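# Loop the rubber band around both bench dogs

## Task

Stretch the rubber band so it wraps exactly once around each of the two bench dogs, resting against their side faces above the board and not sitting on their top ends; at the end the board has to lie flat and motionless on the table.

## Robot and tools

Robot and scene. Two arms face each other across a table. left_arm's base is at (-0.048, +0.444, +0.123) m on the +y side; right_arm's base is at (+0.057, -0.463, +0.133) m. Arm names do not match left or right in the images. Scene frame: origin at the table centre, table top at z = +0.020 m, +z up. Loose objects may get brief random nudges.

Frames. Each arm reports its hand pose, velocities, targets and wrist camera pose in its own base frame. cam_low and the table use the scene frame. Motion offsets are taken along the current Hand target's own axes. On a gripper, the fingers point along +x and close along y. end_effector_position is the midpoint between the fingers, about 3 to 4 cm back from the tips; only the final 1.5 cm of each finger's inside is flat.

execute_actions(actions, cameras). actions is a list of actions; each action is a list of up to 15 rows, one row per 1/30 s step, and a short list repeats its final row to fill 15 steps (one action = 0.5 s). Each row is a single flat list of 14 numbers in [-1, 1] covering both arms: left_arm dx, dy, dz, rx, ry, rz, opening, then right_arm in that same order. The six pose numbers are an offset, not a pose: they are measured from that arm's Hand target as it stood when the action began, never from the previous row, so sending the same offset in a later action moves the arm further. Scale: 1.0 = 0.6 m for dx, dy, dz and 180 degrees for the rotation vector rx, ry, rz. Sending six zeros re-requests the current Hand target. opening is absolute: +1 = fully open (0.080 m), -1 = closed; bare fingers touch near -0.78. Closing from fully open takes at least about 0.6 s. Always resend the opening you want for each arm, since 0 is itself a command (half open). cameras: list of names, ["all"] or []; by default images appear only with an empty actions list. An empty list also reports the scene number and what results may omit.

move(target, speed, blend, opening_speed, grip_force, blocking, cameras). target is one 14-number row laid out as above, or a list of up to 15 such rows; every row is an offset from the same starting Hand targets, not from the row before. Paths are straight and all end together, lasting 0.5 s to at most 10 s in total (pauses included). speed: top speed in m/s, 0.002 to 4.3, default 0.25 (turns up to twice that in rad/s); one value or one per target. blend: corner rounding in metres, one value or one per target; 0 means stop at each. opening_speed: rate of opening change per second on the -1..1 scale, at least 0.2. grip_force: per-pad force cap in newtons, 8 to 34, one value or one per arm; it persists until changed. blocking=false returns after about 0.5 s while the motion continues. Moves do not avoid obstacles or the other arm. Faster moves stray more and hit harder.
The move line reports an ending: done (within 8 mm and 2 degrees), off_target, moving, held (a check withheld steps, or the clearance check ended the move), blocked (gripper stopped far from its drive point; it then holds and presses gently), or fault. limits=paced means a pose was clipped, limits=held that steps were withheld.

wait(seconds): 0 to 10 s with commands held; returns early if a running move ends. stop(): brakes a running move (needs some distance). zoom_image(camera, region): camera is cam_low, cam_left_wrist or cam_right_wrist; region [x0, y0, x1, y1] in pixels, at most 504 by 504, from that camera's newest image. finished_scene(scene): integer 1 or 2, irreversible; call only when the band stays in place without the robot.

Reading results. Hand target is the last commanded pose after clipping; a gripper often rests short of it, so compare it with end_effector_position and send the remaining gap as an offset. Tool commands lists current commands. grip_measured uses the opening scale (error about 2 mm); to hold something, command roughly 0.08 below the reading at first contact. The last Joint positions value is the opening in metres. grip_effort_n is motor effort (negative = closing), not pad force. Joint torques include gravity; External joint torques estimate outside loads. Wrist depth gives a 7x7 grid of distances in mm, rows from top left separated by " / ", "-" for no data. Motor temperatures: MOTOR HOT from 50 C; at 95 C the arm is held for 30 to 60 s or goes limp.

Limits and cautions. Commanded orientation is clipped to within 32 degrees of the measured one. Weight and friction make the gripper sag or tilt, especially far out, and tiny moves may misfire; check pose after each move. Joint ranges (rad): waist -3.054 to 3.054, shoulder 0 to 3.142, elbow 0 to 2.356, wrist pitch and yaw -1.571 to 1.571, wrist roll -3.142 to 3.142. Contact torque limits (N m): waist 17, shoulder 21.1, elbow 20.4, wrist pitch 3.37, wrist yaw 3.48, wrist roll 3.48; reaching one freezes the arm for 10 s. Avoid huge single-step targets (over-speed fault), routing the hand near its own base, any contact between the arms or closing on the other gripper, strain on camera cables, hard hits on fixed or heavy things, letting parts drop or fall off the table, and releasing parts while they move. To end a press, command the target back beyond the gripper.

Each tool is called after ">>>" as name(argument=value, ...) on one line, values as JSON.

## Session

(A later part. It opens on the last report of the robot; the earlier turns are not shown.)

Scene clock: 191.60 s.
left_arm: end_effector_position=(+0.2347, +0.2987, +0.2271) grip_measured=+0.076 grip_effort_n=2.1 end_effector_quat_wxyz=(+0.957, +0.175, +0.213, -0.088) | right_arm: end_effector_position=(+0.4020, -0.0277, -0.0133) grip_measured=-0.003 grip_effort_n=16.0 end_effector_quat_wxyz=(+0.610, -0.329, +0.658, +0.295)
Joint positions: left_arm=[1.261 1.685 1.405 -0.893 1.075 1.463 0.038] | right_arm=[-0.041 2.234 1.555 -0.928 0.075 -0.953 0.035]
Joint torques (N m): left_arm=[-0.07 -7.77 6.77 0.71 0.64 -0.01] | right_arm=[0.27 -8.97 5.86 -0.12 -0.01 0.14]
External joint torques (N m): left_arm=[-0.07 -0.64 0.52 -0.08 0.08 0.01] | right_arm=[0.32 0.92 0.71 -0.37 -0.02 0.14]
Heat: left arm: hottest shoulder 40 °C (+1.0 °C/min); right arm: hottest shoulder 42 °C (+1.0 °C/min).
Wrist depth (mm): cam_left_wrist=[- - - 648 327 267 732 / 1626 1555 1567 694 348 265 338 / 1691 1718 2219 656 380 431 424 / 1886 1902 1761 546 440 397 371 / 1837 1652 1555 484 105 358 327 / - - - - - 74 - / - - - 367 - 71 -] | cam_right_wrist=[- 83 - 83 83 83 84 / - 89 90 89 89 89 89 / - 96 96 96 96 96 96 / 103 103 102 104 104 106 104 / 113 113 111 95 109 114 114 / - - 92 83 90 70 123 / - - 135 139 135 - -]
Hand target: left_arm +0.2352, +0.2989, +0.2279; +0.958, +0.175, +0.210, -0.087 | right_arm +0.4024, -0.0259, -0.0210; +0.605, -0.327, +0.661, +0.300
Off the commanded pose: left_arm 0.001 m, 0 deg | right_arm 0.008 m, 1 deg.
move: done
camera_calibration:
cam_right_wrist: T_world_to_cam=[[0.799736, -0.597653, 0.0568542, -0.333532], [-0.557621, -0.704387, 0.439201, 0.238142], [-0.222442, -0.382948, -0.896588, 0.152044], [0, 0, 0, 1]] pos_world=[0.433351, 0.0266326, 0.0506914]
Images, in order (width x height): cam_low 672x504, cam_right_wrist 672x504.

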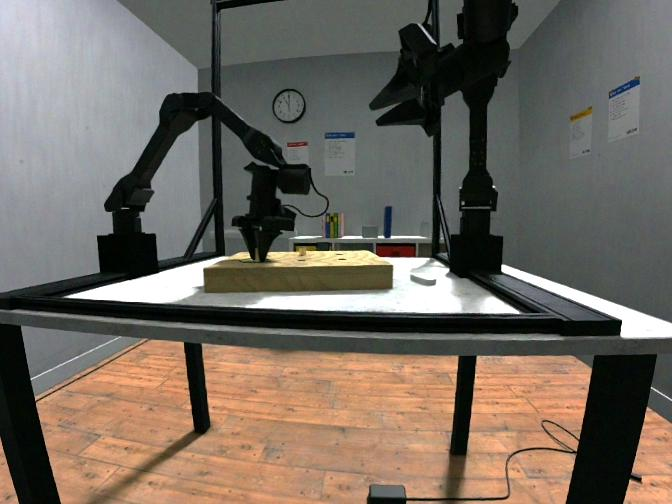

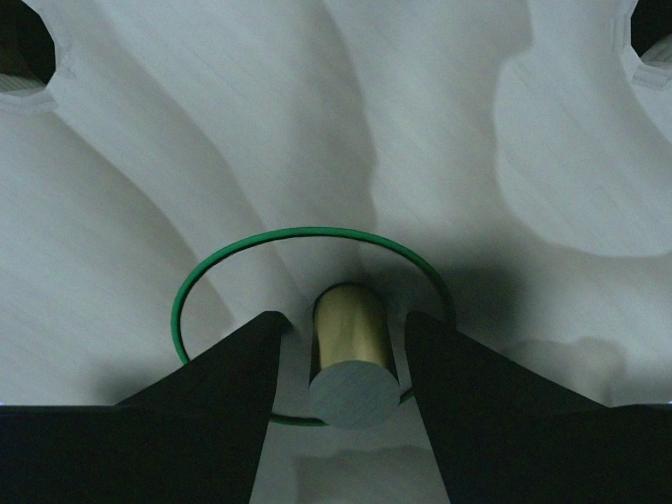

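>>> move(target=[0,0,0,0,0,0,0.076, -0.008,0.006,0.075,0,0,0,0], cameras=["cam_low","cam_right_wrist"], speed=0.06)

>>> zoom_image(camera="cam_right_wrist", region=[150, 200, 550, 500])

>>> zoom_image(camera="cam_low", region=[220, 220, 300, 280])

Scene clock: 196.70 s.
left_arm: end_effector_position=(+0.2347, +0.2987, +0.2271) grip_measured=+0.076 grip_effort_n=2.1 end_effector_quat_wxyz=(+0.957, +0.175, +0.213, -0.088) | right_arm: end_effector_position=(+0.4279, +0.0098, -0.0108) grip_measured=-0.003 grip_effort_n=14.2 end_effector_quat_wxyz=(+0.611, -0.331, +0.657, +0.293)
Joint positions: left_arm=[1.261 1.685 1.405 -0.893 1.075 1.463 0.038] | right_arm=[0.049 2.323 1.721 -1.007 0.074 -0.864 0.035]
Joint torques (N m): left_arm=[0.03 -7.68 6.66 0.71 0.63 -0.05] | right_arm=[0.23 -9.53 5.61 -0.26 -0.16 0.15]
External joint torques (N m): left_arm=[0.08 -0.48 0.4 -0.06 0.07 -0.04] | right_arm=[0.21 1.05 0.26 -0.53 -0.16 0.15]
Heat: left arm: hottest shoulder 40 °C (+1.0 °C/min); right arm: hottest shoulder 41 °C (+1.0 °C/min).
Wrist depth (mm): cam_left_wrist=[1261 1340 - 660 1665 283 240 / 1384 1639 1761 826 708 326 248 / - 1776 1665 658 499 338 409 / 2152 1886 1821 549 439 390 372 / 1776 1578 1555 - - 356 330 / - - - - - 74 - / - - - 358 - 71 -] | cam_right_wrist=[- 83 - 84 84 84 - / - 89 91 90 90 90 91 / - 95 96 97 97 97 98 / - 104 106 107 105 107 108 / 114 114 112 115 111 115 118 / - - 92 124 91 68 125 / - - 137 116 135 - -]
Hand target: left_arm +0.2352, +0.2989, +0.2279; +0.958, +0.175, +0.210, -0.087 | right_arm +0.4270, +0.0122, -0.0202; +0.606, -0.327, +0.661, +0.300
Off the commanded pose: left_arm 0.001 m, 0 deg | right_arm 0.010 m, 1 deg.
move: off_target (right_arm)
camera_calibration:
cam_right_wrist: T_world_to_cam=[[0.799974, -0.596822, 0.0620045, -0.332036], [-0.559226, -0.70412, 0.437586, 0.278628], [-0.217502, -0.384732, -0.897036, 0.172377], [0, 0, 0, 1]] pos_world=[0.458929, 0.0643403, 0.0532927]
Images, in order (width x height): cam_low 672x504, cam_right_wrist 672x504.

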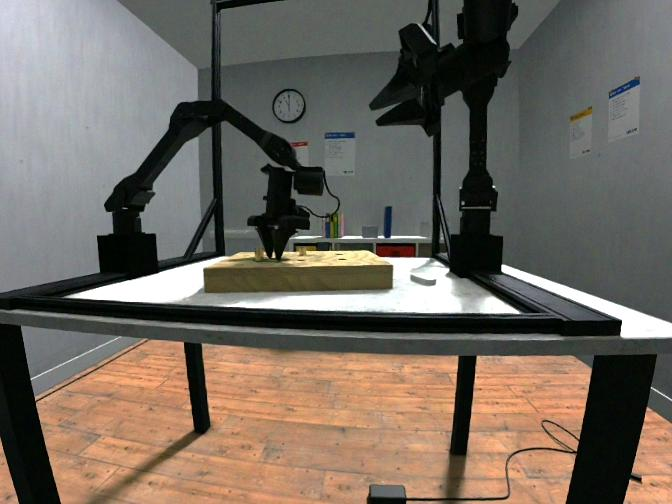

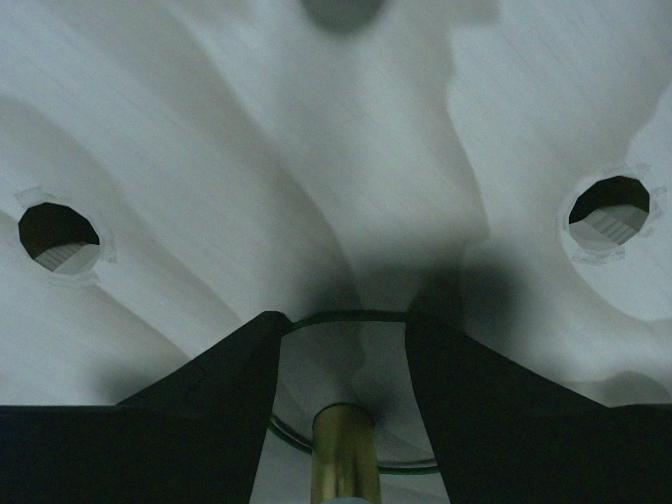

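Scaled by 1.260 from the camera's 672x504 image, which has a finer 960x720 frame.

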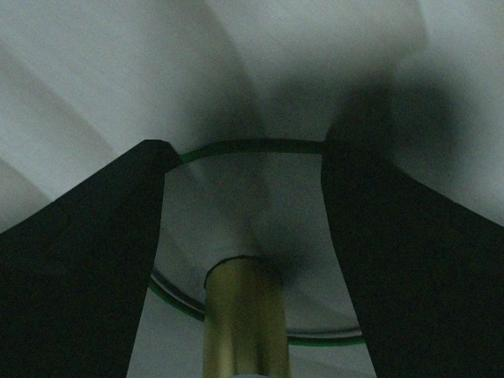

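Scaled by 6.300 from the camera's 672x504 image, which has a finer 960x720 frame.

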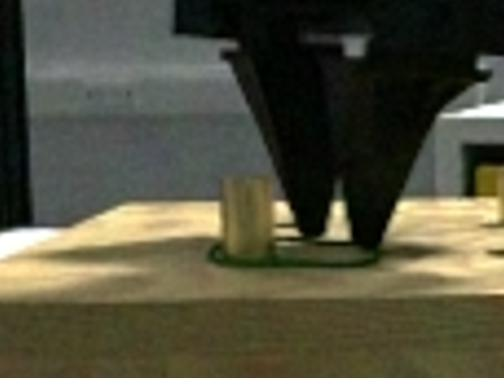

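>>> move(target=[[0,0,0,0,0,0,0.076, -0.008,0,0.08,0,0,0,0],[0,0,0,0,0,0,0.076, -0.028,0,0.08,0,0,0,0]], cameras=["cam_low","cam_right_wrist","cam_left_wrist"], speed=0.06)

>>> zoom_image(camera="cam_right_wrist", region=[150, 200, 550, 500])

>>> zoom_image(camera="cam_low", region=[240, 210, 340, 285])

>>> zoom_image(camera="cam_left_wrist", region=[420, 120, 660, 280])

Scene clock: 207.57 s.
left_arm: end_effector_position=(+0.2347, +0.2987, +0.2271) grip_measured=+0.076 grip_effort_n=2.1 end_effector_quat_wxyz=(+0.957, +0.175, +0.213, -0.088) | right_arm: end_effector_position=(+0.4546, +0.0497, -0.0046) grip_measured=-0.003 grip_effort_n=14.2 end_effector_quat_wxyz=(+0.605, -0.328, +0.662, +0.297)
Joint positions: left_arm=[1.261 1.685 1.405 -0.893 1.075 1.463 0.038] | right_arm=[0.131 2.46 1.993 -1.166 0.068 -0.785 0.035]
Joint torques (N m): left_arm=[-0.02 -7.79 6.81 0.69 0.63 -0.04] | right_arm=[0.02 -11.91 6.79 -0.33 -0.05 0.19]
External joint torques (N m): left_arm=[-0.06 -0.67 0.58 -0.09 0.08 -0.03] | right_arm=[0.1 -0.43 1.31 -0.54 -0.06 0.19]
Heat: left arm: hottest shoulder 40 °C (+1.0 °C/min); right arm: hottest shoulder 41 °C (+1.0 °C/min).
Wrist depth (mm): cam_left_wrist=[1511 1420 1691 638 652 786 268 / 1705 - 1678 780 642 419 300 / - - 1902 638 492 467 327 / 2394 1821 1791 - 440 400 365 / 1791 1652 1555 - - 356 330 / - - - 397 - 74 - / - - - 362 351 71 -] | cam_right_wrist=[- 86 86 86 86 86 - / - 92 92 90 92 92 92 / - 100 100 77 100 99 99 / 109 109 110 108 108 110 108 / 119 119 117 119 114 119 119 / - - 92 131 91 68 128 / - - 144 147 147 - -]
Hand target: left_arm +0.2352, +0.2989, +0.2279; +0.958, +0.175, +0.210, -0.087 | right_arm +0.4568, +0.0513, -0.0078; +0.605, -0.326, +0.661, +0.300
Off the commanded pose: left_arm 0.001 m, 0 deg | right_arm 0.004 m, 0 deg.
move: done
camera_calibration:
cam_right_wrist: T_world_to_cam=[[0.80255, -0.594768, 0.0465291, -0.331208], [-0.548989, -0.705746, 0.447809, 0.314366], [-0.233505, -0.384933, -0.892918, 0.206451], [0, 0, 0, 1]] pos_world=[0.486601, 0.104341, 0.0589787]

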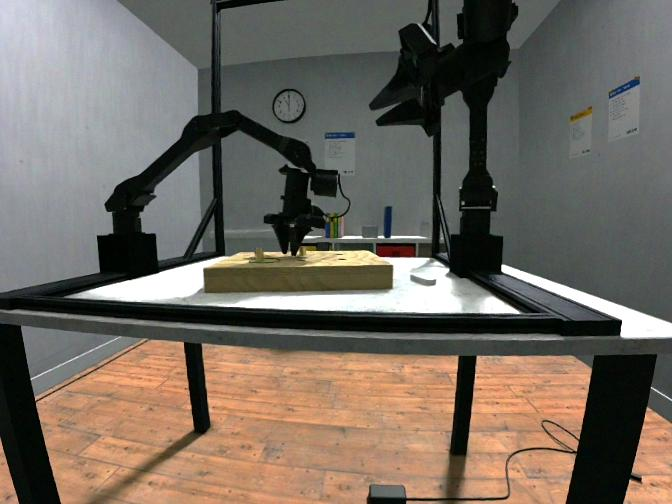

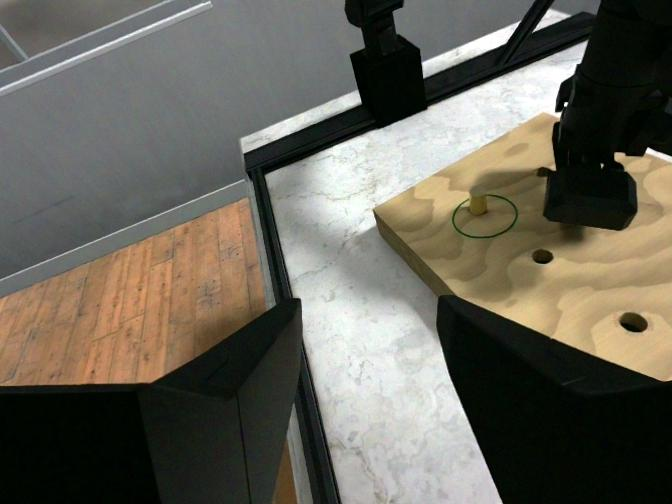

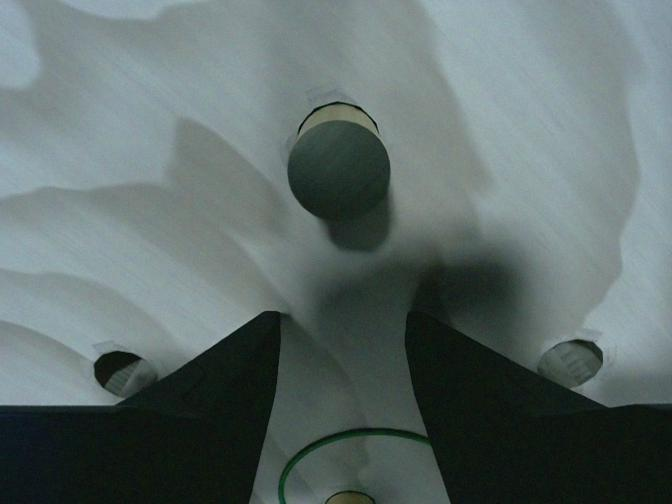

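Scaled by 1.260 from the camera's 672x504 image, which has a finer 960x720 frame.

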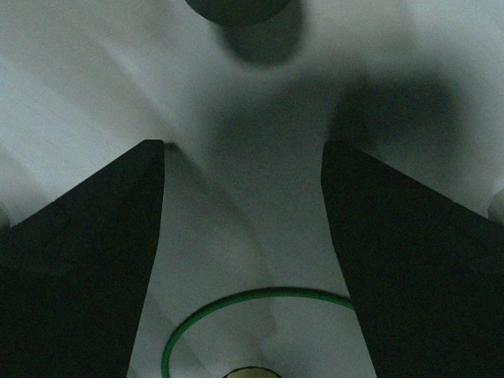

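Scaled by 5.040 from the camera's 672x504 image, which has a finer 960x720 frame.

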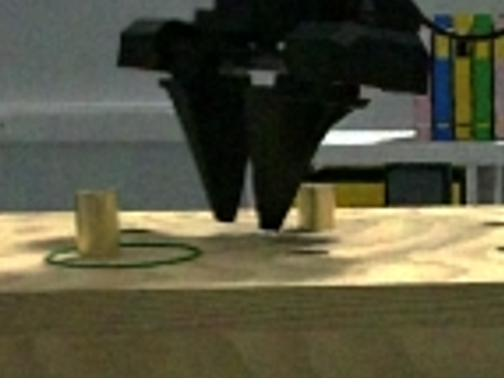

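Scaled by 2.100 from the camera's 672x504 image, which has a finer 960x720 frame.

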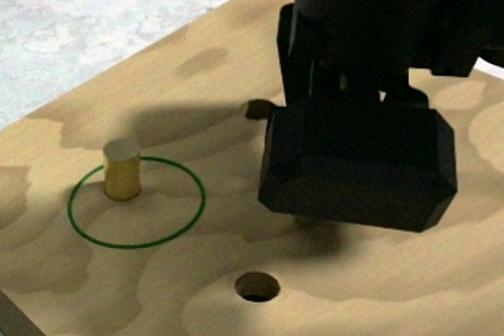

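>>> move(target=[[0,0,0,0,0,0,0.076, -0.033,0,0,0,0,0,0],[0,0,0,0,0,0,0.076, -0.024,0,-0.108,0,0,0,0],[0,0,0,0,0,0,0.076, 0.038,0,-0.108,0,0,0,0]], cameras=["cam_low","cam_right_wrist"], speed=[0.1,0.1,0.04], blend=[0.005,0.003,0])

>>> zoom_image(camera="cam_right_wrist", region=[150, 200, 550, 500])

>>> zoom_image(camera="cam_low", region=[220, 220, 300, 280])

Scene clock: 225.63 s.
left_arm: end_effector_position=(+0.2347, +0.2987, +0.2271) grip_measured=+0.076 grip_effort_n=2.1 end_effector_quat_wxyz=(+0.957, +0.175, +0.213, -0.088) | right_arm: end_effector_position=(+0.4209, -0.0007, -0.0126) grip_measured=-0.003 grip_effort_n=14.7 end_effector_quat_wxyz=(+0.613, -0.330, +0.655, +0.293)
Joint positions: left_arm=[1.261 1.685 1.405 -0.893 1.075 1.463 0.038] | right_arm=[0.024 2.294 1.662 -0.971 0.072 -0.888 0.035]
Joint torques (N m): left_arm=[0.02 -7.7 6.69 0.71 0.63 -0.06] | right_arm=[-0.27 -9.94 3.31 0.76 0 -0.12]
External joint torques (N m): left_arm=[0.1 -0.57 0.44 -0.08 0.08 -0.05] | right_arm=[-0.28 0.35 -1.94 0.49 0 -0.12]
Motor temperatures (°C): left_arm=[24 40 32 27 30 24] | right_arm=[22 46 31 24 26 30]
Heat: left arm: hottest shoulder 40 °C (+1.0 °C/min); right arm: hottest shoulder 46 °C (+5.0 °C/min).
Wrist depth (mm): cam_left_wrist=[- 1555 - 614 764 263 243 / - 1678 1678 722 676 324 246 / - 2029 1791 681 498 352 410 / 2152 1837 1776 - 443 392 369 / 1806 1639 1590 - - 356 329 / - - - 401 - 74 - / - - - 360 - 71 -] | cam_right_wrist=[- 83 - 83 83 84 - / - 88 90 89 89 90 90 / - 94 96 96 96 96 100 / - 103 105 105 104 106 105 / 112 112 111 113 109 114 114 / - - 92 122 91 68 123 / - - 134 99 133 - -]
Hand target: left_arm +0.2352, +0.2989, +0.2279; +0.958, +0.175, +0.210, -0.087 | right_arm +0.4165, -0.0015, -0.0247; +0.605, -0.327, +0.661, +0.300
Off the commanded pose: left_arm 0.001 m, 0 deg | right_arm 0.013 m, 1 deg.
move: off_target (right_arm)
camera_calibration:
cam_right_wrist: T_world_to_cam=[[0.798575, -0.598506, 0.0637827, -0.331995], [-0.562358, -0.704143, 0.433516, 0.269262], [-0.21455, -0.382064, -0.898886, 0.163928], [0, 0, 0, 1]] pos_world=[0.451716, 0.0535289, 0.0517992]
Images, in order (width x height): cam_low 672x504, cam_right_wrist 672x504.

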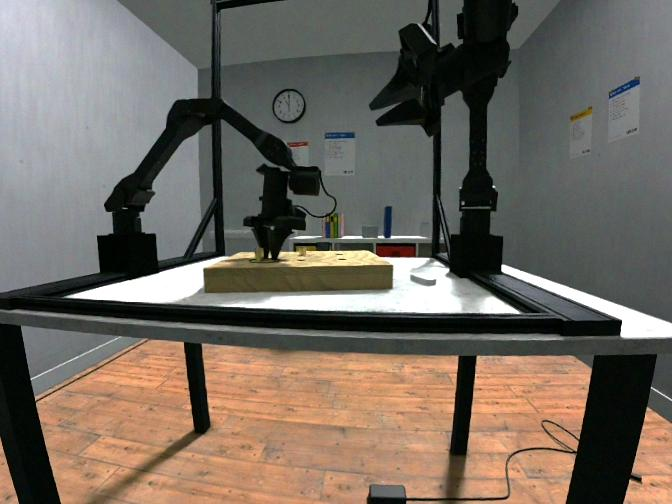

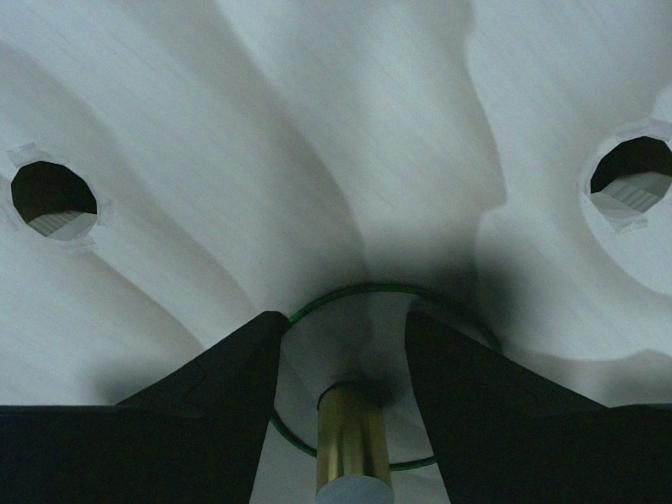

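Scaled by 1.260 from the camera's 672x504 image, which has a finer 960x720 frame.

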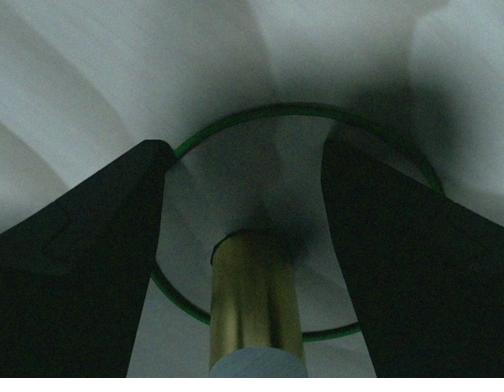

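Scaled by 6.300 from the camera's 672x504 image, which has a finer 960x720 frame.

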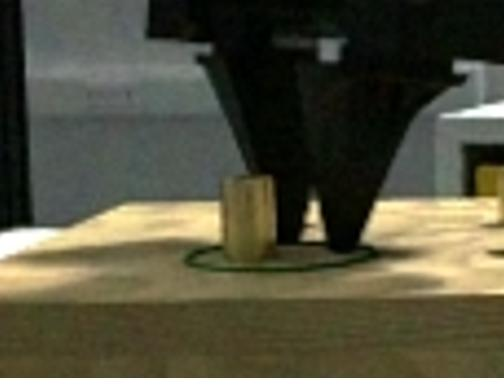

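>>> move(target=[[0,0,0,0,0,0,0.076, -0.025,0,0,0,0,0,-0.1],[0,0,0,0,0,0,0.076, -0.025,-0.015,-0.0133,0,0,0,-0.1],[0,0,0,0,0,0,0.076, 0.008,-0.015,-0.0133,0,0,0,-0.1]], cameras=["cam_low","cam_right_wrist"], speed=[0.1,0.1,0.04])

>>> zoom_image(camera="cam_right_wrist", region=[150, 200, 550, 500])

>>> zoom_image(camera="cam_low", region=[220, 220, 300, 280])

Scene clock: 233.10 s.
left_arm: end_effector_position=(+0.2347, +0.2987, +0.2271) grip_measured=+0.076 grip_effort_n=2.1 end_effector_quat_wxyz=(+0.957, +0.175, +0.213, -0.088) | right_arm: end_effector_position=(+0.4223, -0.0134, -0.0137) grip_measured=-0.097 grip_effort_n=-13.3 end_effector_quat_wxyz=(+0.613, -0.330, +0.656, +0.292)
Joint positions: left_arm=[1.261 1.685 1.405 -0.893 1.075 1.463 0.038] | right_arm=[-0.005 2.3 1.668 -0.97 0.075 -0.915 0.031]
Joint torques (N m): left_arm=[0.06 -7.74 6.71 0.71 0.63 0] | right_arm=[-0.27 -9.1 3.15 1.38 -0.04 -0.17]
External joint torques (N m): left_arm=[0.1 -0.63 0.47 -0.08 0.08 0.02] | right_arm=[-0.27 1.3 -2.13 1.11 -0.05 -0.17]
Heat: left arm: hottest shoulder 40 °C (+0.0 °C/min); right arm: hottest shoulder 47 °C (+6.1 °C/min).
Wrist depth (mm): cam_left_wrist=[1225 1522 - 1555 683 256 240 / - - - - 722 308 240 / 2421 - 1837 656 500 350 412 / 2089 1920 1746 - 438 393 371 / 1761 1678 1500 434 - 356 330 / - - - 409 - 74 - / - - - 364 - 71 -] | cam_right_wrist=[- 82 - 83 83 83 85 / - 88 90 89 89 89 91 / - 94 95 95 96 96 98 / - 103 104 104 104 106 105 / 112 112 110 113 109 114 114 / - - - 114 86 70 124 / - - 86 98 86 - -]
Hand target: left_arm +0.2352, +0.2989, +0.2279; +0.958, +0.175, +0.210, -0.087 | right_arm +0.4186, -0.0137, -0.0288; +0.606, -0.326, +0.661, +0.300
Off the commanded pose: left_arm 0.001 m, 0 deg | right_arm 0.016 m, 1 deg.
move: off_target (right_arm)
camera_calibration:
cam_right_wrist: T_world_to_cam=[[0.797765, -0.599479, 0.0647765, -0.340233], [-0.563155, -0.702387, 0.435326, 0.262075], [-0.215471, -0.383767, -0.89794, 0.158746], [0, 0, 0, 1]] pos_world=[0.453219, 0.0410368, 0.0504957]
Images, in order (width x height): cam_low 672x504, cam_right_wrist 672x504.

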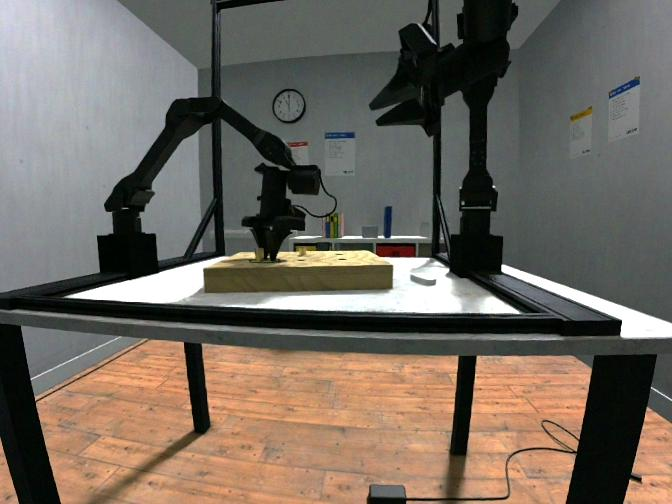

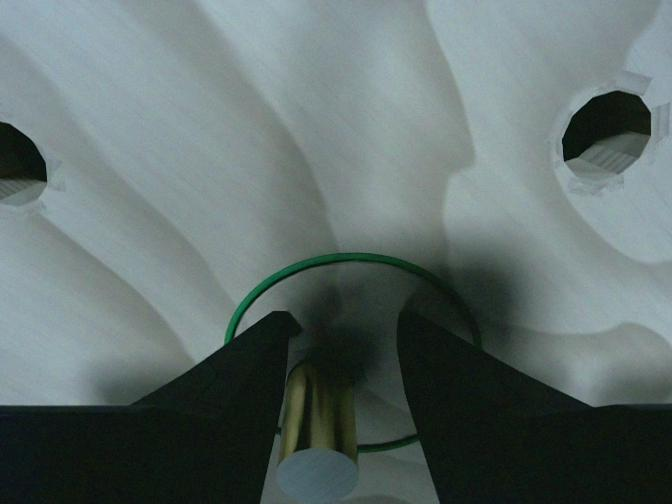

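Scaled by 1.260 from the camera's 672x504 image, which has a finer 960x720 frame.

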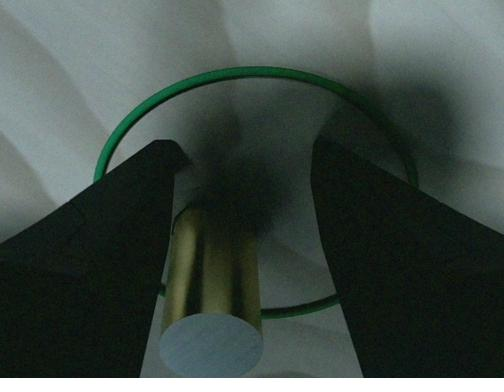

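Scaled by 6.300 from the camera's 672x504 image, which has a finer 960x720 frame.

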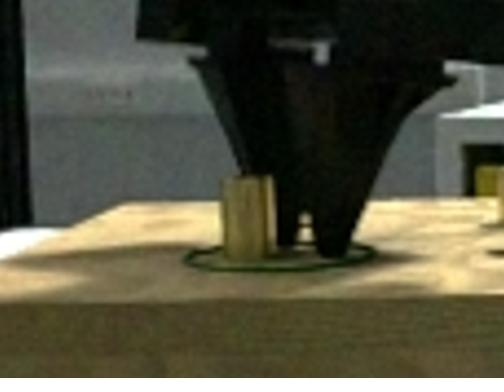

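>>> move(target=[0,0,0,0,0,0,0.076, -0.009,0.009,0.068,0,0,0,-0.1], cameras=["cam_low","cam_right_wrist"], speed=0.04)

>>> zoom_image(camera="cam_right_wrist", region=[250, 260, 450, 410])

>>> zoom_image(camera="cam_low", region=[230, 225, 310, 285])

Scene clock: 239.30 s.
left_arm: end_effector_position=(+0.2347, +0.2987, +0.2271) grip_measured=+0.076 grip_effort_n=1.6 end_effector_quat_wxyz=(+0.957, +0.175, +0.213, -0.088) | right_arm: end_effector_position=(+0.4432, +0.0181, -0.0119) grip_measured=-0.097 grip_effort_n=-13.3 end_effector_quat_wxyz=(+0.616, -0.334, +0.653, +0.288)
Joint positions: left_arm=[1.261 1.685 1.405 -0.893 1.075 1.463 0.038] | right_arm=[0.068 2.374 1.806 -1.028 0.08 -0.843 0.031]
Joint torques (N m): left_arm=[0.04 -7.79 6.82 0.69 0.63 -0.03] | right_arm=[0.46 -8.99 5.14 -0.23 -0.41 0.16]
External joint torques (N m): left_arm=[0.04 -0.67 0.6 -0.09 0.08 -0.01] | right_arm=[0.54 1.87 -0.24 -0.51 -0.43 0.16]
Heat: left arm: hottest shoulder 40 °C (+0.0 °C/min); right arm: hottest shoulder 46 °C (+5.1 °C/min).
Wrist depth (mm): cam_left_wrist=[- 1375 - 1544 683 290 238 / - 1837 - 764 658 323 245 / - 1555 748 - 486 334 394 / 1973 1902 1678 - 442 393 373 / 1791 1678 1500 454 - 356 329 / - - - 376 - 74 - / - - - 358 - 71 -] | cam_right_wrist=[- 82 - 84 84 84 - / - 88 90 88 90 90 91 / - 93 95 96 97 98 98 / - 102 105 106 105 106 107 / 113 111 110 114 111 115 117 / - - 74 123 86 70 126 / - - 87 133 86 - -]
Hand target: left_arm +0.2352, +0.2989, +0.2279; +0.958, +0.175, +0.210, -0.087 | right_arm +0.4392, +0.0222, -0.0271; +0.605, -0.326, +0.661, +0.300
Off the commanded pose: left_arm 0.001 m, 0 deg | right_arm 0.016 m, 2 deg.
move: off_target (right_arm)
camera_calibration:
cam_right_wrist: T_world_to_cam=[[0.797606, -0.598117, 0.0779837, -0.338001], [-0.56751, -0.70034, 0.432961, 0.297099], [-0.204346, -0.389589, -0.898033, 0.172119], [0, 0, 0, 1]] pos_world=[0.47337, 0.0729625, 0.052295]
Images, in order (width x height): cam_low 672x504, cam_right_wrist 672x504.

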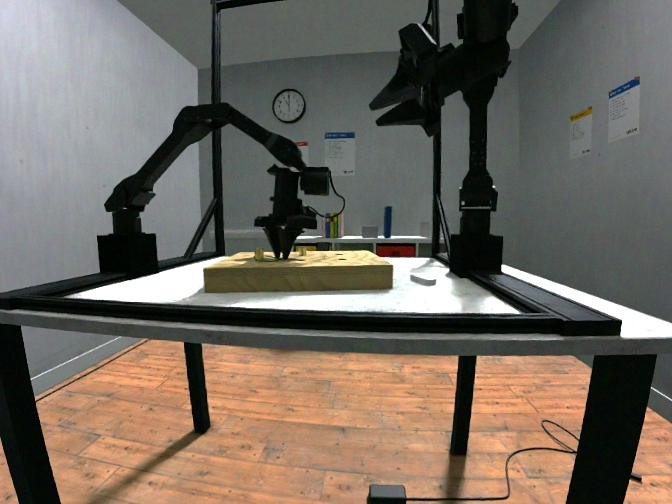

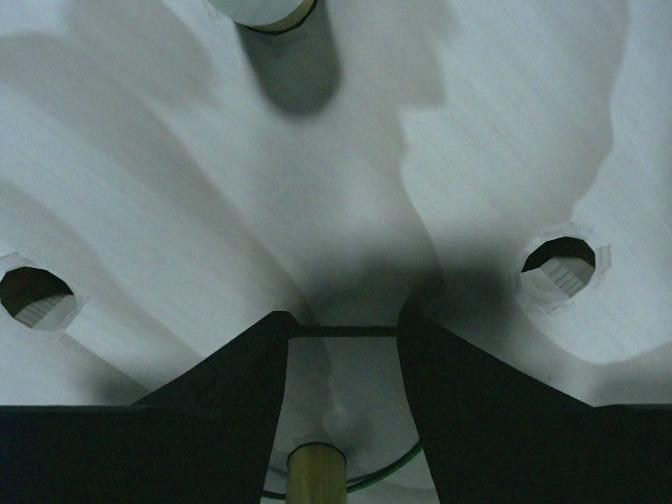

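Scaled by 2.520 from the camera's 672x504 image, which has a finer 960x720 frame.

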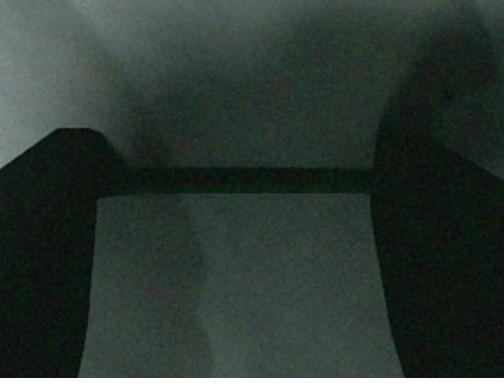

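Scaled by 6.300 from the camera's 672x504 image, which has a finer 960x720 frame.

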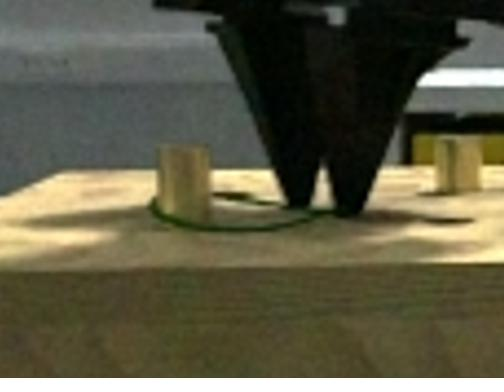

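>>> move(target=[[0,0,0,0,0,0,0.076, -0.04,0,-0.02,0,0,0,-0.1],[0,0,0,0,0,0,0.076, -0.18,0,-0.02,0,0,0,-0.1]], cameras=["cam_right_wrist","cam_low"], speed=[0.05,0.2], blend=[0.003,0])

>>> zoom_image(camera="cam_low", region=[220, 210, 340, 300])

Scene clock: 257.17 s.
left_arm: end_effector_position=(+0.2347, +0.2987, +0.2271) grip_measured=+0.076 grip_effort_n=2.1 end_effector_quat_wxyz=(+0.957, +0.175, +0.213, -0.088) | right_arm: end_effector_position=(+0.4345, +0.0180, +0.0790) grip_measured=-0.097 grip_effort_n=-13.3 end_effector_quat_wxyz=(+0.600, -0.326, +0.667, +0.299)
Joint positions: left_arm=[1.261 1.685 1.405 -0.893 1.075 1.463 0.038] | right_arm=[0.066 2.312 2.064 -1.395 0.072 -0.848 0.031]
Joint torques (N m): left_arm=[0.01 -7.83 6.76 0.71 0.62 -0.02] | right_arm=[0.28 -12.83 7.02 -0.31 -0.1 0.17]
External joint torques (N m): left_arm=[0.02 -0.65 0.5 -0.07 0.06 -0.01] | right_arm=[0.26 -2.23 1.51 -0.52 -0.1 0.17]
Heat: left arm: hottest shoulder 41 °C (+1.0 °C/min); right arm: hottest shoulder 44 °C (+3.0 °C/min).
Wrist depth (mm): cam_left_wrist=[- - - 646 692 281 260 / 1393 1791 - 730 701 264 249 / 1567 - - - 483 465 419 / 1991 1886 1718 559 441 402 371 / 1776 1678 - - - 356 331 / - - - - - 74 - / - - - 370 - 71 -] | cam_right_wrist=[163 162 161 161 161 160 159 / 175 175 174 174 173 171 171 / 190 192 188 188 187 186 185 / 206 206 205 204 203 202 202 / 291 225 218 216 214 222 283 / 316 - 74 249 86 70 308 / - - 87 357 - - -]
Hand target: left_arm +0.2352, +0.2989, +0.2279; +0.958, +0.175, +0.210, -0.087 | right_arm +0.4378, +0.0202, +0.0816; +0.605, -0.326, +0.661, +0.300
Off the commanded pose: left_arm 0.001 m, 0 deg | right_arm 0.005 m, 1 deg.
move: done
camera_calibration:
cam_right_wrist: T_world_to_cam=[[0.801953, -0.596257, 0.0367285, -0.336858], [-0.544249, -0.703887, 0.456438, 0.240804], [-0.246302, -0.386031, -0.888997, 0.26941], [0, 0, 0, 1]] pos_world=[0.467558, 0.072646, 0.141965]
Images, in order (width x height): cam_low 672x504, cam_right_wrist 672x504.

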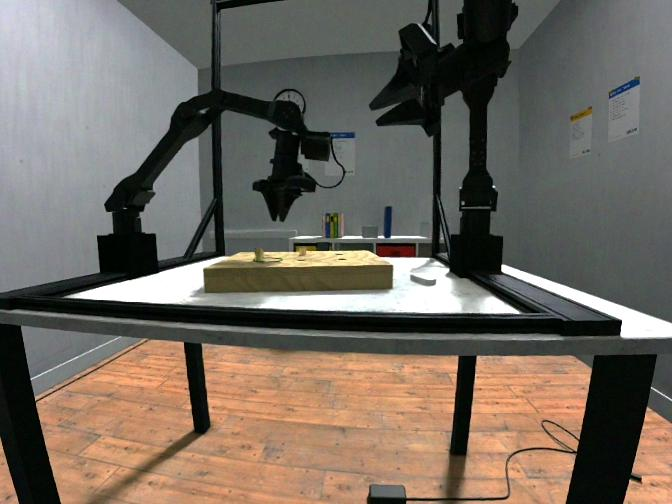

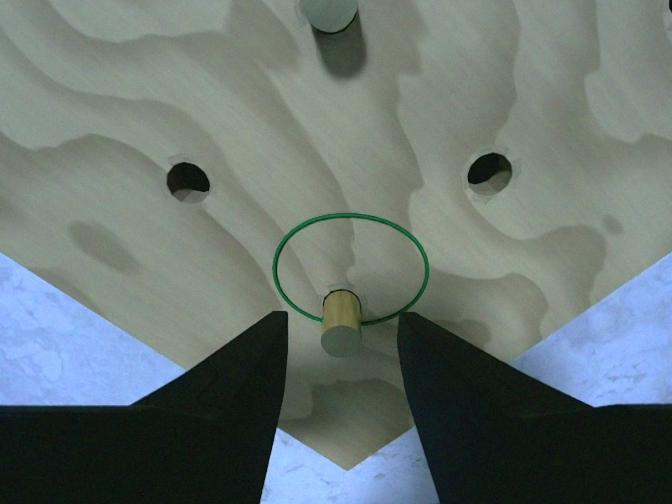

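Scaled by 4.200 from the camera's 672x504 image, which has a finer 960x720 frame.

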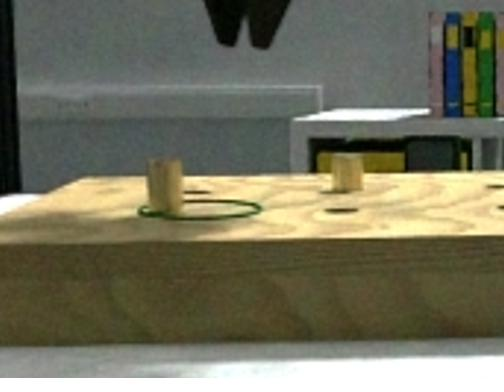

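>>> move(target=[[0,0,0,0,0,0,0.076, 0.02,-0.009,-0.019,0.499,-0.022,0.021,-0.3],[0,0,0,0,0,0,0.076, 0.111,-0.009,-0.019,0.499,-0.022,0.021,-0.3]], cameras=["cam_right_wrist","cam_low"], speed=[0.5,0.12])

>>> zoom_image(camera="cam_low", region=[220, 210, 340, 300])

Scene clock: 267.73 s.
left_arm: end_effector_position=(+0.2347, +0.2987, +0.2271) grip_measured=+0.076 grip_effort_n=2.1 end_effector_quat_wxyz=(+0.957, +0.175, +0.213, -0.088) | right_arm: end_effector_position=(+0.4344, +0.0050, +0.0249) grip_measured=-0.297 grip_effort_n=-16.0 end_effector_quat_wxyz=(+0.676, +0.228, +0.665, -0.222)
Joint positions: left_arm=[1.261 1.685 1.405 -0.893 1.075 1.463 0.038] | right_arm=[0.011 2.255 1.755 -1.053 -0.001 0.659 0.022]
Joint torques (N m): left_arm=[-0.07 -7.82 6.8 0.75 0.62 -0.03] | right_arm=[-0.37 -10.97 4.04 0.45 -0.02 -0.11]
External joint torques (N m): left_arm=[-0.13 -0.66 0.53 -0.04 0.06 -0.02] | right_arm=[-0.39 -0.65 -1.51 0.07 -0.04 -0.11]
Heat: left arm: hottest shoulder 41 °C (+1.0 °C/min); right arm: hottest shoulder 47 °C (+6.0 °C/min).
Wrist depth (mm): cam_left_wrist=[- 1225 - 642 652 276 212 / 1480 - 1567 748 670 298 297 / - - 1955 - 492 435 408 / 1991 1902 1746 - 448 399 373 / 1761 1639 1490 475 105 358 331 / - - - - - 74 - / - - - - - 71 -] | cam_right_wrist=[115 116 117 119 121 122 126 / 122 123 128 127 128 130 131 / 130 130 132 134 136 138 140 / 137 139 141 143 144 147 150 / 134 149 148 153 132 156 161 / 155 155 - 162 81 166 171 / - - - 179 - - -]
Hand target: left_arm +0.2352, +0.2989, +0.2279; +0.958, +0.175, +0.210, -0.087 | right_arm +0.4316, +0.0032, +0.0163; +0.670, +0.225, +0.670, -0.227
Off the commanded pose: left_arm 0.001 m, 0 deg | right_arm 0.009 m, 1 deg.
move: off_target (right_arm)
camera_calibration:
cam_right_wrist: T_world_to_cam=[[-0.594777, -0.803227, 0.0326593, 0.265379], [-0.745449, 0.566289, 0.351601, 0.339963], [-0.30091, 0.184778, -0.93558, 0.238279], [0, 0, 0, 1]] pos_world=[0.482967, -0.0233864, 0.0947311]
Images, in order (width x height): cam_low 672x504, cam_right_wrist 672x504.

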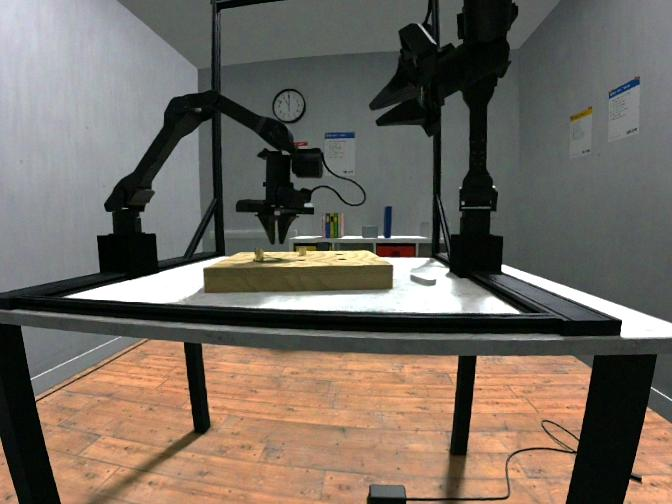

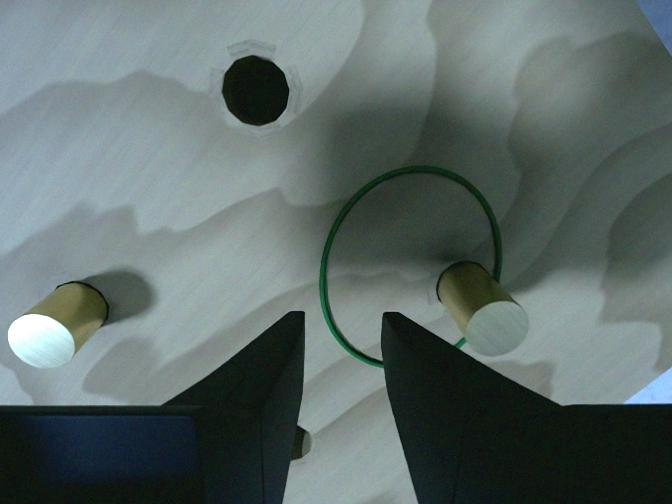

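Scaled by 4.200 from the camera's 672x504 image, which has a finer 960x720 frame.

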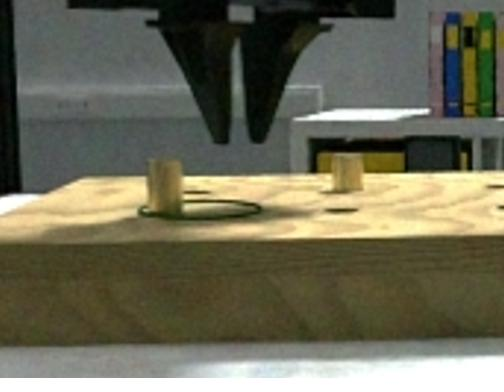

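>>> move(target=[0,0,0,0,0,0,0.076, 0.069,0.009,0,0,0,0,-0.3], cameras=["cam_right_wrist"], speed=0.06)

>>> zoom_image(camera="cam_right_wrist", region=[200, 220, 480, 430])

Scene clock: 273.90 s.
left_arm: end_effector_position=(+0.2347, +0.2987, +0.2271) grip_measured=+0.076 grip_effort_n=2.1 end_effector_quat_wxyz=(+0.957, +0.175, +0.213, -0.088) | right_arm: end_effector_position=(+0.4400, +0.0070, -0.0114) grip_measured=-0.297 grip_effort_n=-15.1 end_effector_quat_wxyz=(+0.680, +0.229, +0.662, -0.220)
Joint positions: left_arm=[1.261 1.685 1.405 -0.893 1.075 1.463 0.038] | right_arm=[0.015 2.314 1.705 -0.933 -0.003 0.66 0.022]
Joint torques (N m): left_arm=[-0.09 -7.76 6.75 0.74 0.63 -0.03] | right_arm=[0.37 -9.9 3.5 0.61 0.07 0.18]
External joint torques (N m): left_arm=[-0.09 -0.76 0.59 -0.03 0.08 -0.02] | right_arm=[0.44 0.63 -1.91 0.23 0.04 0.18]
Heat: left arm: hottest shoulder 41 °C (+1.0 °C/min); right arm: hottest shoulder 48 °C (+5.0 °C/min).
Wrist depth (mm): cam_left_wrist=[- - - 1602 717 254 232 / 1430 - - 753 710 312 236 / - 1776 1837 - 461 315 334 / 1791 1886 1705 - 449 404 373 / 1732 1614 1544 447 383 358 330 / - - - 406 - 74 - / - - - 355 - 71 -] | cam_right_wrist=[- 86 88 88 89 90 91 / - 91 138 93 94 95 97 / - 96 98 100 101 101 103 / - 103 105 106 107 109 109 / 109 110 110 112 111 113 118 / - 115 - 119 81 92 123 / - - - 129 - - -]
Hand target: left_arm +0.2352, +0.2989, +0.2279; +0.958, +0.175, +0.210, -0.087 | right_arm +0.4348, +0.0075, -0.0252; +0.670, +0.225, +0.670, -0.227
Off the commanded pose: left_arm 0.001 m, 0 deg | right_arm 0.015 m, 2 deg.
move: off_target (right_arm)
camera_calibration:
cam_right_wrist: T_world_to_cam=[[-0.593195, -0.804669, 0.0250549, 0.270688], [-0.750429, 0.563943, 0.344709, 0.357858], [-0.291506, 0.185678, -0.938375, 0.201391], [0, 0, 0, 1]] pos_world=[0.487825, -0.021391, 0.058841]
Images, in order (width x height): cam_right_wrist 672x504.

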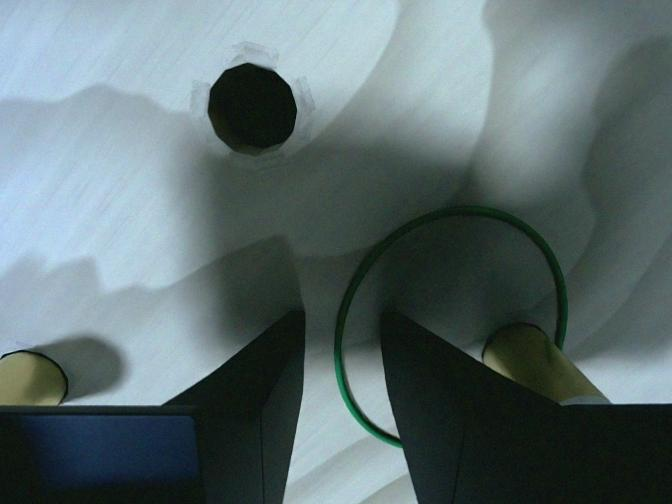

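Scaled by 1.800 from the camera's 672x504 image, which has a finer 960x720 frame.

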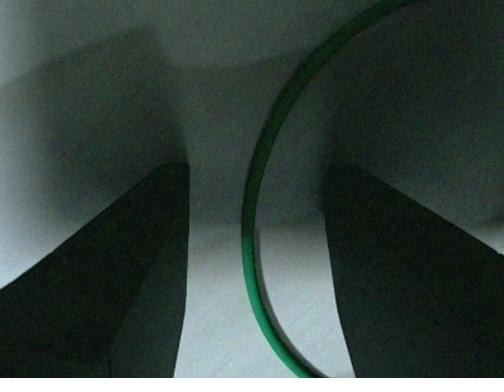

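>>> move(target=[[0,0,0,0,0,0,0.076, 0.006,0.0,-0.006,0,0,0,-0.3],[0,0,0,0,0,0,0.076, 0.006,0.0,-0.006,0,0,0,-1]], cameras=["cam_right_wrist"], speed=0.04)

>>> zoom_image(camera="cam_right_wrist", region=[200, 220, 480, 430])

Scene clock: 277.57 s.
left_arm: end_effector_position=(+0.2347, +0.2987, +0.2271) grip_measured=+0.076 grip_effort_n=2.1 end_effector_quat_wxyz=(+0.957, +0.175, +0.213, -0.088) | right_arm: end_effector_position=(+0.4407, +0.0105, -0.0138) grip_measured=-0.756 grip_effort_n=-83.5 end_effector_quat_wxyz=(+0.683, +0.229, +0.658, -0.218)
Joint positions: left_arm=[1.261 1.685 1.405 -0.893 1.075 1.463 0.038] | right_arm=[0.023 2.312 1.69 -0.91 -0.003 0.666 0.001]
Joint torques (N m): left_arm=[-0.02 -7.7 6.82 0.68 0.64 -0.01] | right_arm=[-0.02 -10.07 2.47 0.32 0.07 0.17]
External joint torques (N m): left_arm=[-0.06 -0.7 0.66 -0.09 0.1 0] | right_arm=[-0.02 0.53 -2.94 -0.08 0.05 0.17]
Heat: left arm: hottest shoulder 41 °C (+1.0 °C/min); right arm: hottest shoulder 48 °C (+4.0 °C/min).
Wrist depth (mm): cam_left_wrist=[1232 - 1511 727 - 257 230 / - - 1791 735 - 313 236 / - 1776 1973 - 475 313 340 / 1991 1920 1853 - 439 401 371 / 1791 1626 1500 439 384 355 332 / - - - 412 - 74 - / - - - 362 342 71 -] | cam_right_wrist=[- 87 89 88 89 91 91 / - 92 138 94 95 95 97 / - 97 99 100 101 101 102 / 103 103 105 106 107 109 108 / 109 110 111 110 113 113 117 / - 116 - 74 75 99 121 / - - - - - - -]
Hand target: left_arm +0.2352, +0.2989, +0.2279; +0.958, +0.175, +0.210, -0.087 | right_arm +0.4320, +0.0097, -0.0287; +0.670, +0.225, +0.670, -0.227
Off the commanded pose: left_arm 0.001 m, 0 deg | right_arm 0.017 m, 2 deg.
move: off_target (right_arm); target 2's new opening was sent with right_arm's hand 0.016 m and 2 deg from that target
camera_calibration:
cam_right_wrist: T_world_to_cam=[[-0.592014, -0.805719, 0.0183453, 0.273451], [-0.755065, 0.562466, 0.336912, 0.359168], [-0.281775, 0.185605, -0.941357, 0.194481], [0, 0, 0, 1]] pos_world=[0.487882, -0.0177911, 0.0570515]
Images, in order (width x height): cam_right_wrist 672x504.

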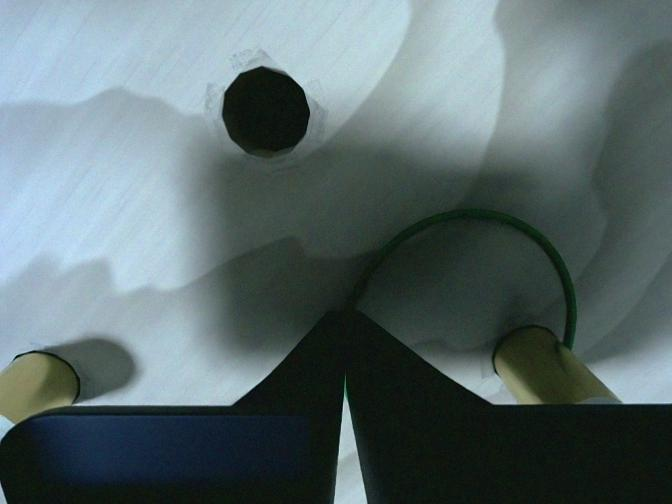

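Scaled by 1.800 from the camera's 672x504 image, which has a finer 960x720 frame.

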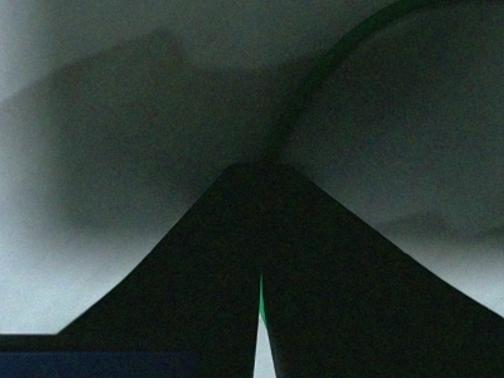

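>>> move(target=[[0,0,0,0,0,0,0.076, -0.05,0.0,0,0,0,0,-1],[0,0,0,0,0,0,0.076, -0.047,0.02,0,0,0,-0.111,-1]], cameras=["cam_right_wrist","cam_low"], speed=0.08, blend=0.005)

>>> zoom_image(camera="cam_low", region=[220, 210, 340, 300])

Scene clock: 291.10 s.
left_arm: end_effector_position=(+0.2347, +0.2987, +0.2271) grip_measured=+0.076 grip_effort_n=2.1 end_effector_quat_wxyz=(+0.957, +0.175, +0.213, -0.088) | right_arm: end_effector_position=(+0.4393, +0.0196, +0.0032) grip_measured=-0.756 grip_effort_n=-83.5 end_effector_quat_wxyz=(+0.624, +0.109, +0.698, -0.334)
Joint positions: left_arm=[1.261 1.685 1.405 -0.893 1.075 1.463 0.038] | right_arm=[0.126 2.552 2.155 -1.411 0.239 0.801 0.001]
Joint torques (N m): left_arm=[-0.04 -7.75 6.8 0.73 0.64 -0.03] | right_arm=[0.26 -11.78 6.6 -0.63 0.3 0.24]
External joint torques (N m): left_arm=[0 -0.62 0.55 -0.06 0.09 -0.02] | right_arm=[0.35 -0.17 1.35 -0.56 0.11 0.22]
Heat: left arm: hottest shoulder 41 °C (+1.0 °C/min); right arm: hottest shoulder 47 °C (+0.0 °C/min).
Wrist depth (mm): cam_left_wrist=[- - 1602 634 644 679 266 / 1500 1469 - 730 694 345 298 / 1705 1902 1761 - 507 419 298 / 2394 1937 1678 - 441 400 368 / 1791 1732 1533 - - 358 331 / - - - 395 - 74 - / - - - 358 346 71 -] | cam_right_wrist=[- 86 95 101 111 124 204 / - 90 101 108 120 134 154 / - 95 103 115 128 145 167 / - 101 109 122 136 158 184 / - 107 118 126 145 177 300 / - 112 - 74 75 194 341 / - - - - - - -]
Hand target: left_arm +0.2352, +0.2989, +0.2279; +0.958, +0.175, +0.210, -0.087 | right_arm +0.4393, +0.0192, -0.0006; +0.621, +0.106, +0.699, -0.339
Off the commanded pose: left_arm 0.001 m, 0 deg | right_arm 0.004 m, 1 deg.
move: done
camera_calibration:
cam_right_wrist: T_world_to_cam=[[-0.551454, -0.74729, 0.370751, 0.259492], [-0.668435, 0.661732, 0.339566, 0.307216], [-0.499092, -0.0605681, -0.86443, 0.30834], [0, 0, 0, 1]] pos_world=[0.502342, 0.00929665, 0.0660119]
Images, in order (width x height): cam_low 672x504, cam_right_wrist 672x504.

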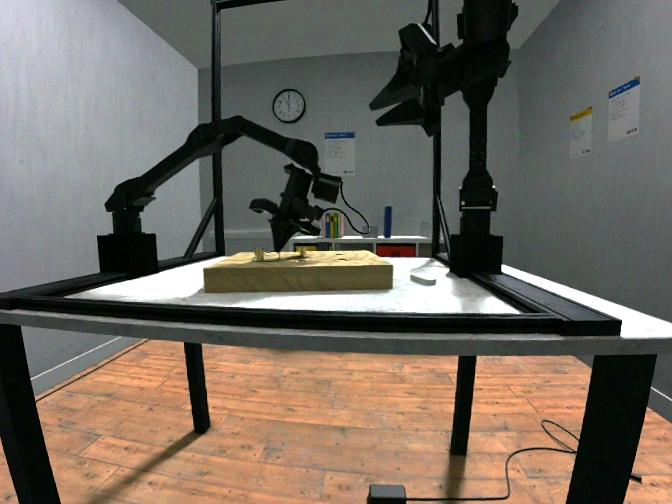

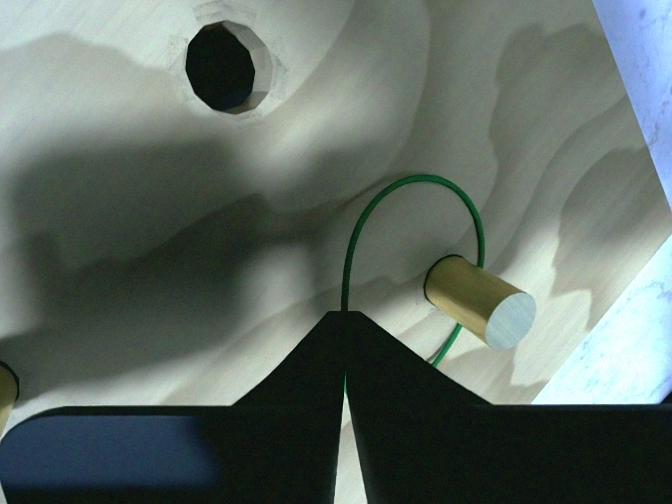

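Scaled by 4.200 from the camera's 672x504 image, which has a finer 960x720 frame.

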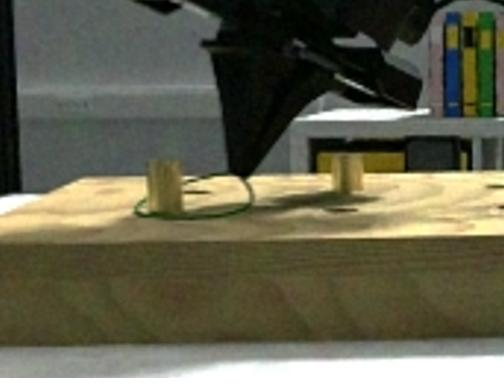

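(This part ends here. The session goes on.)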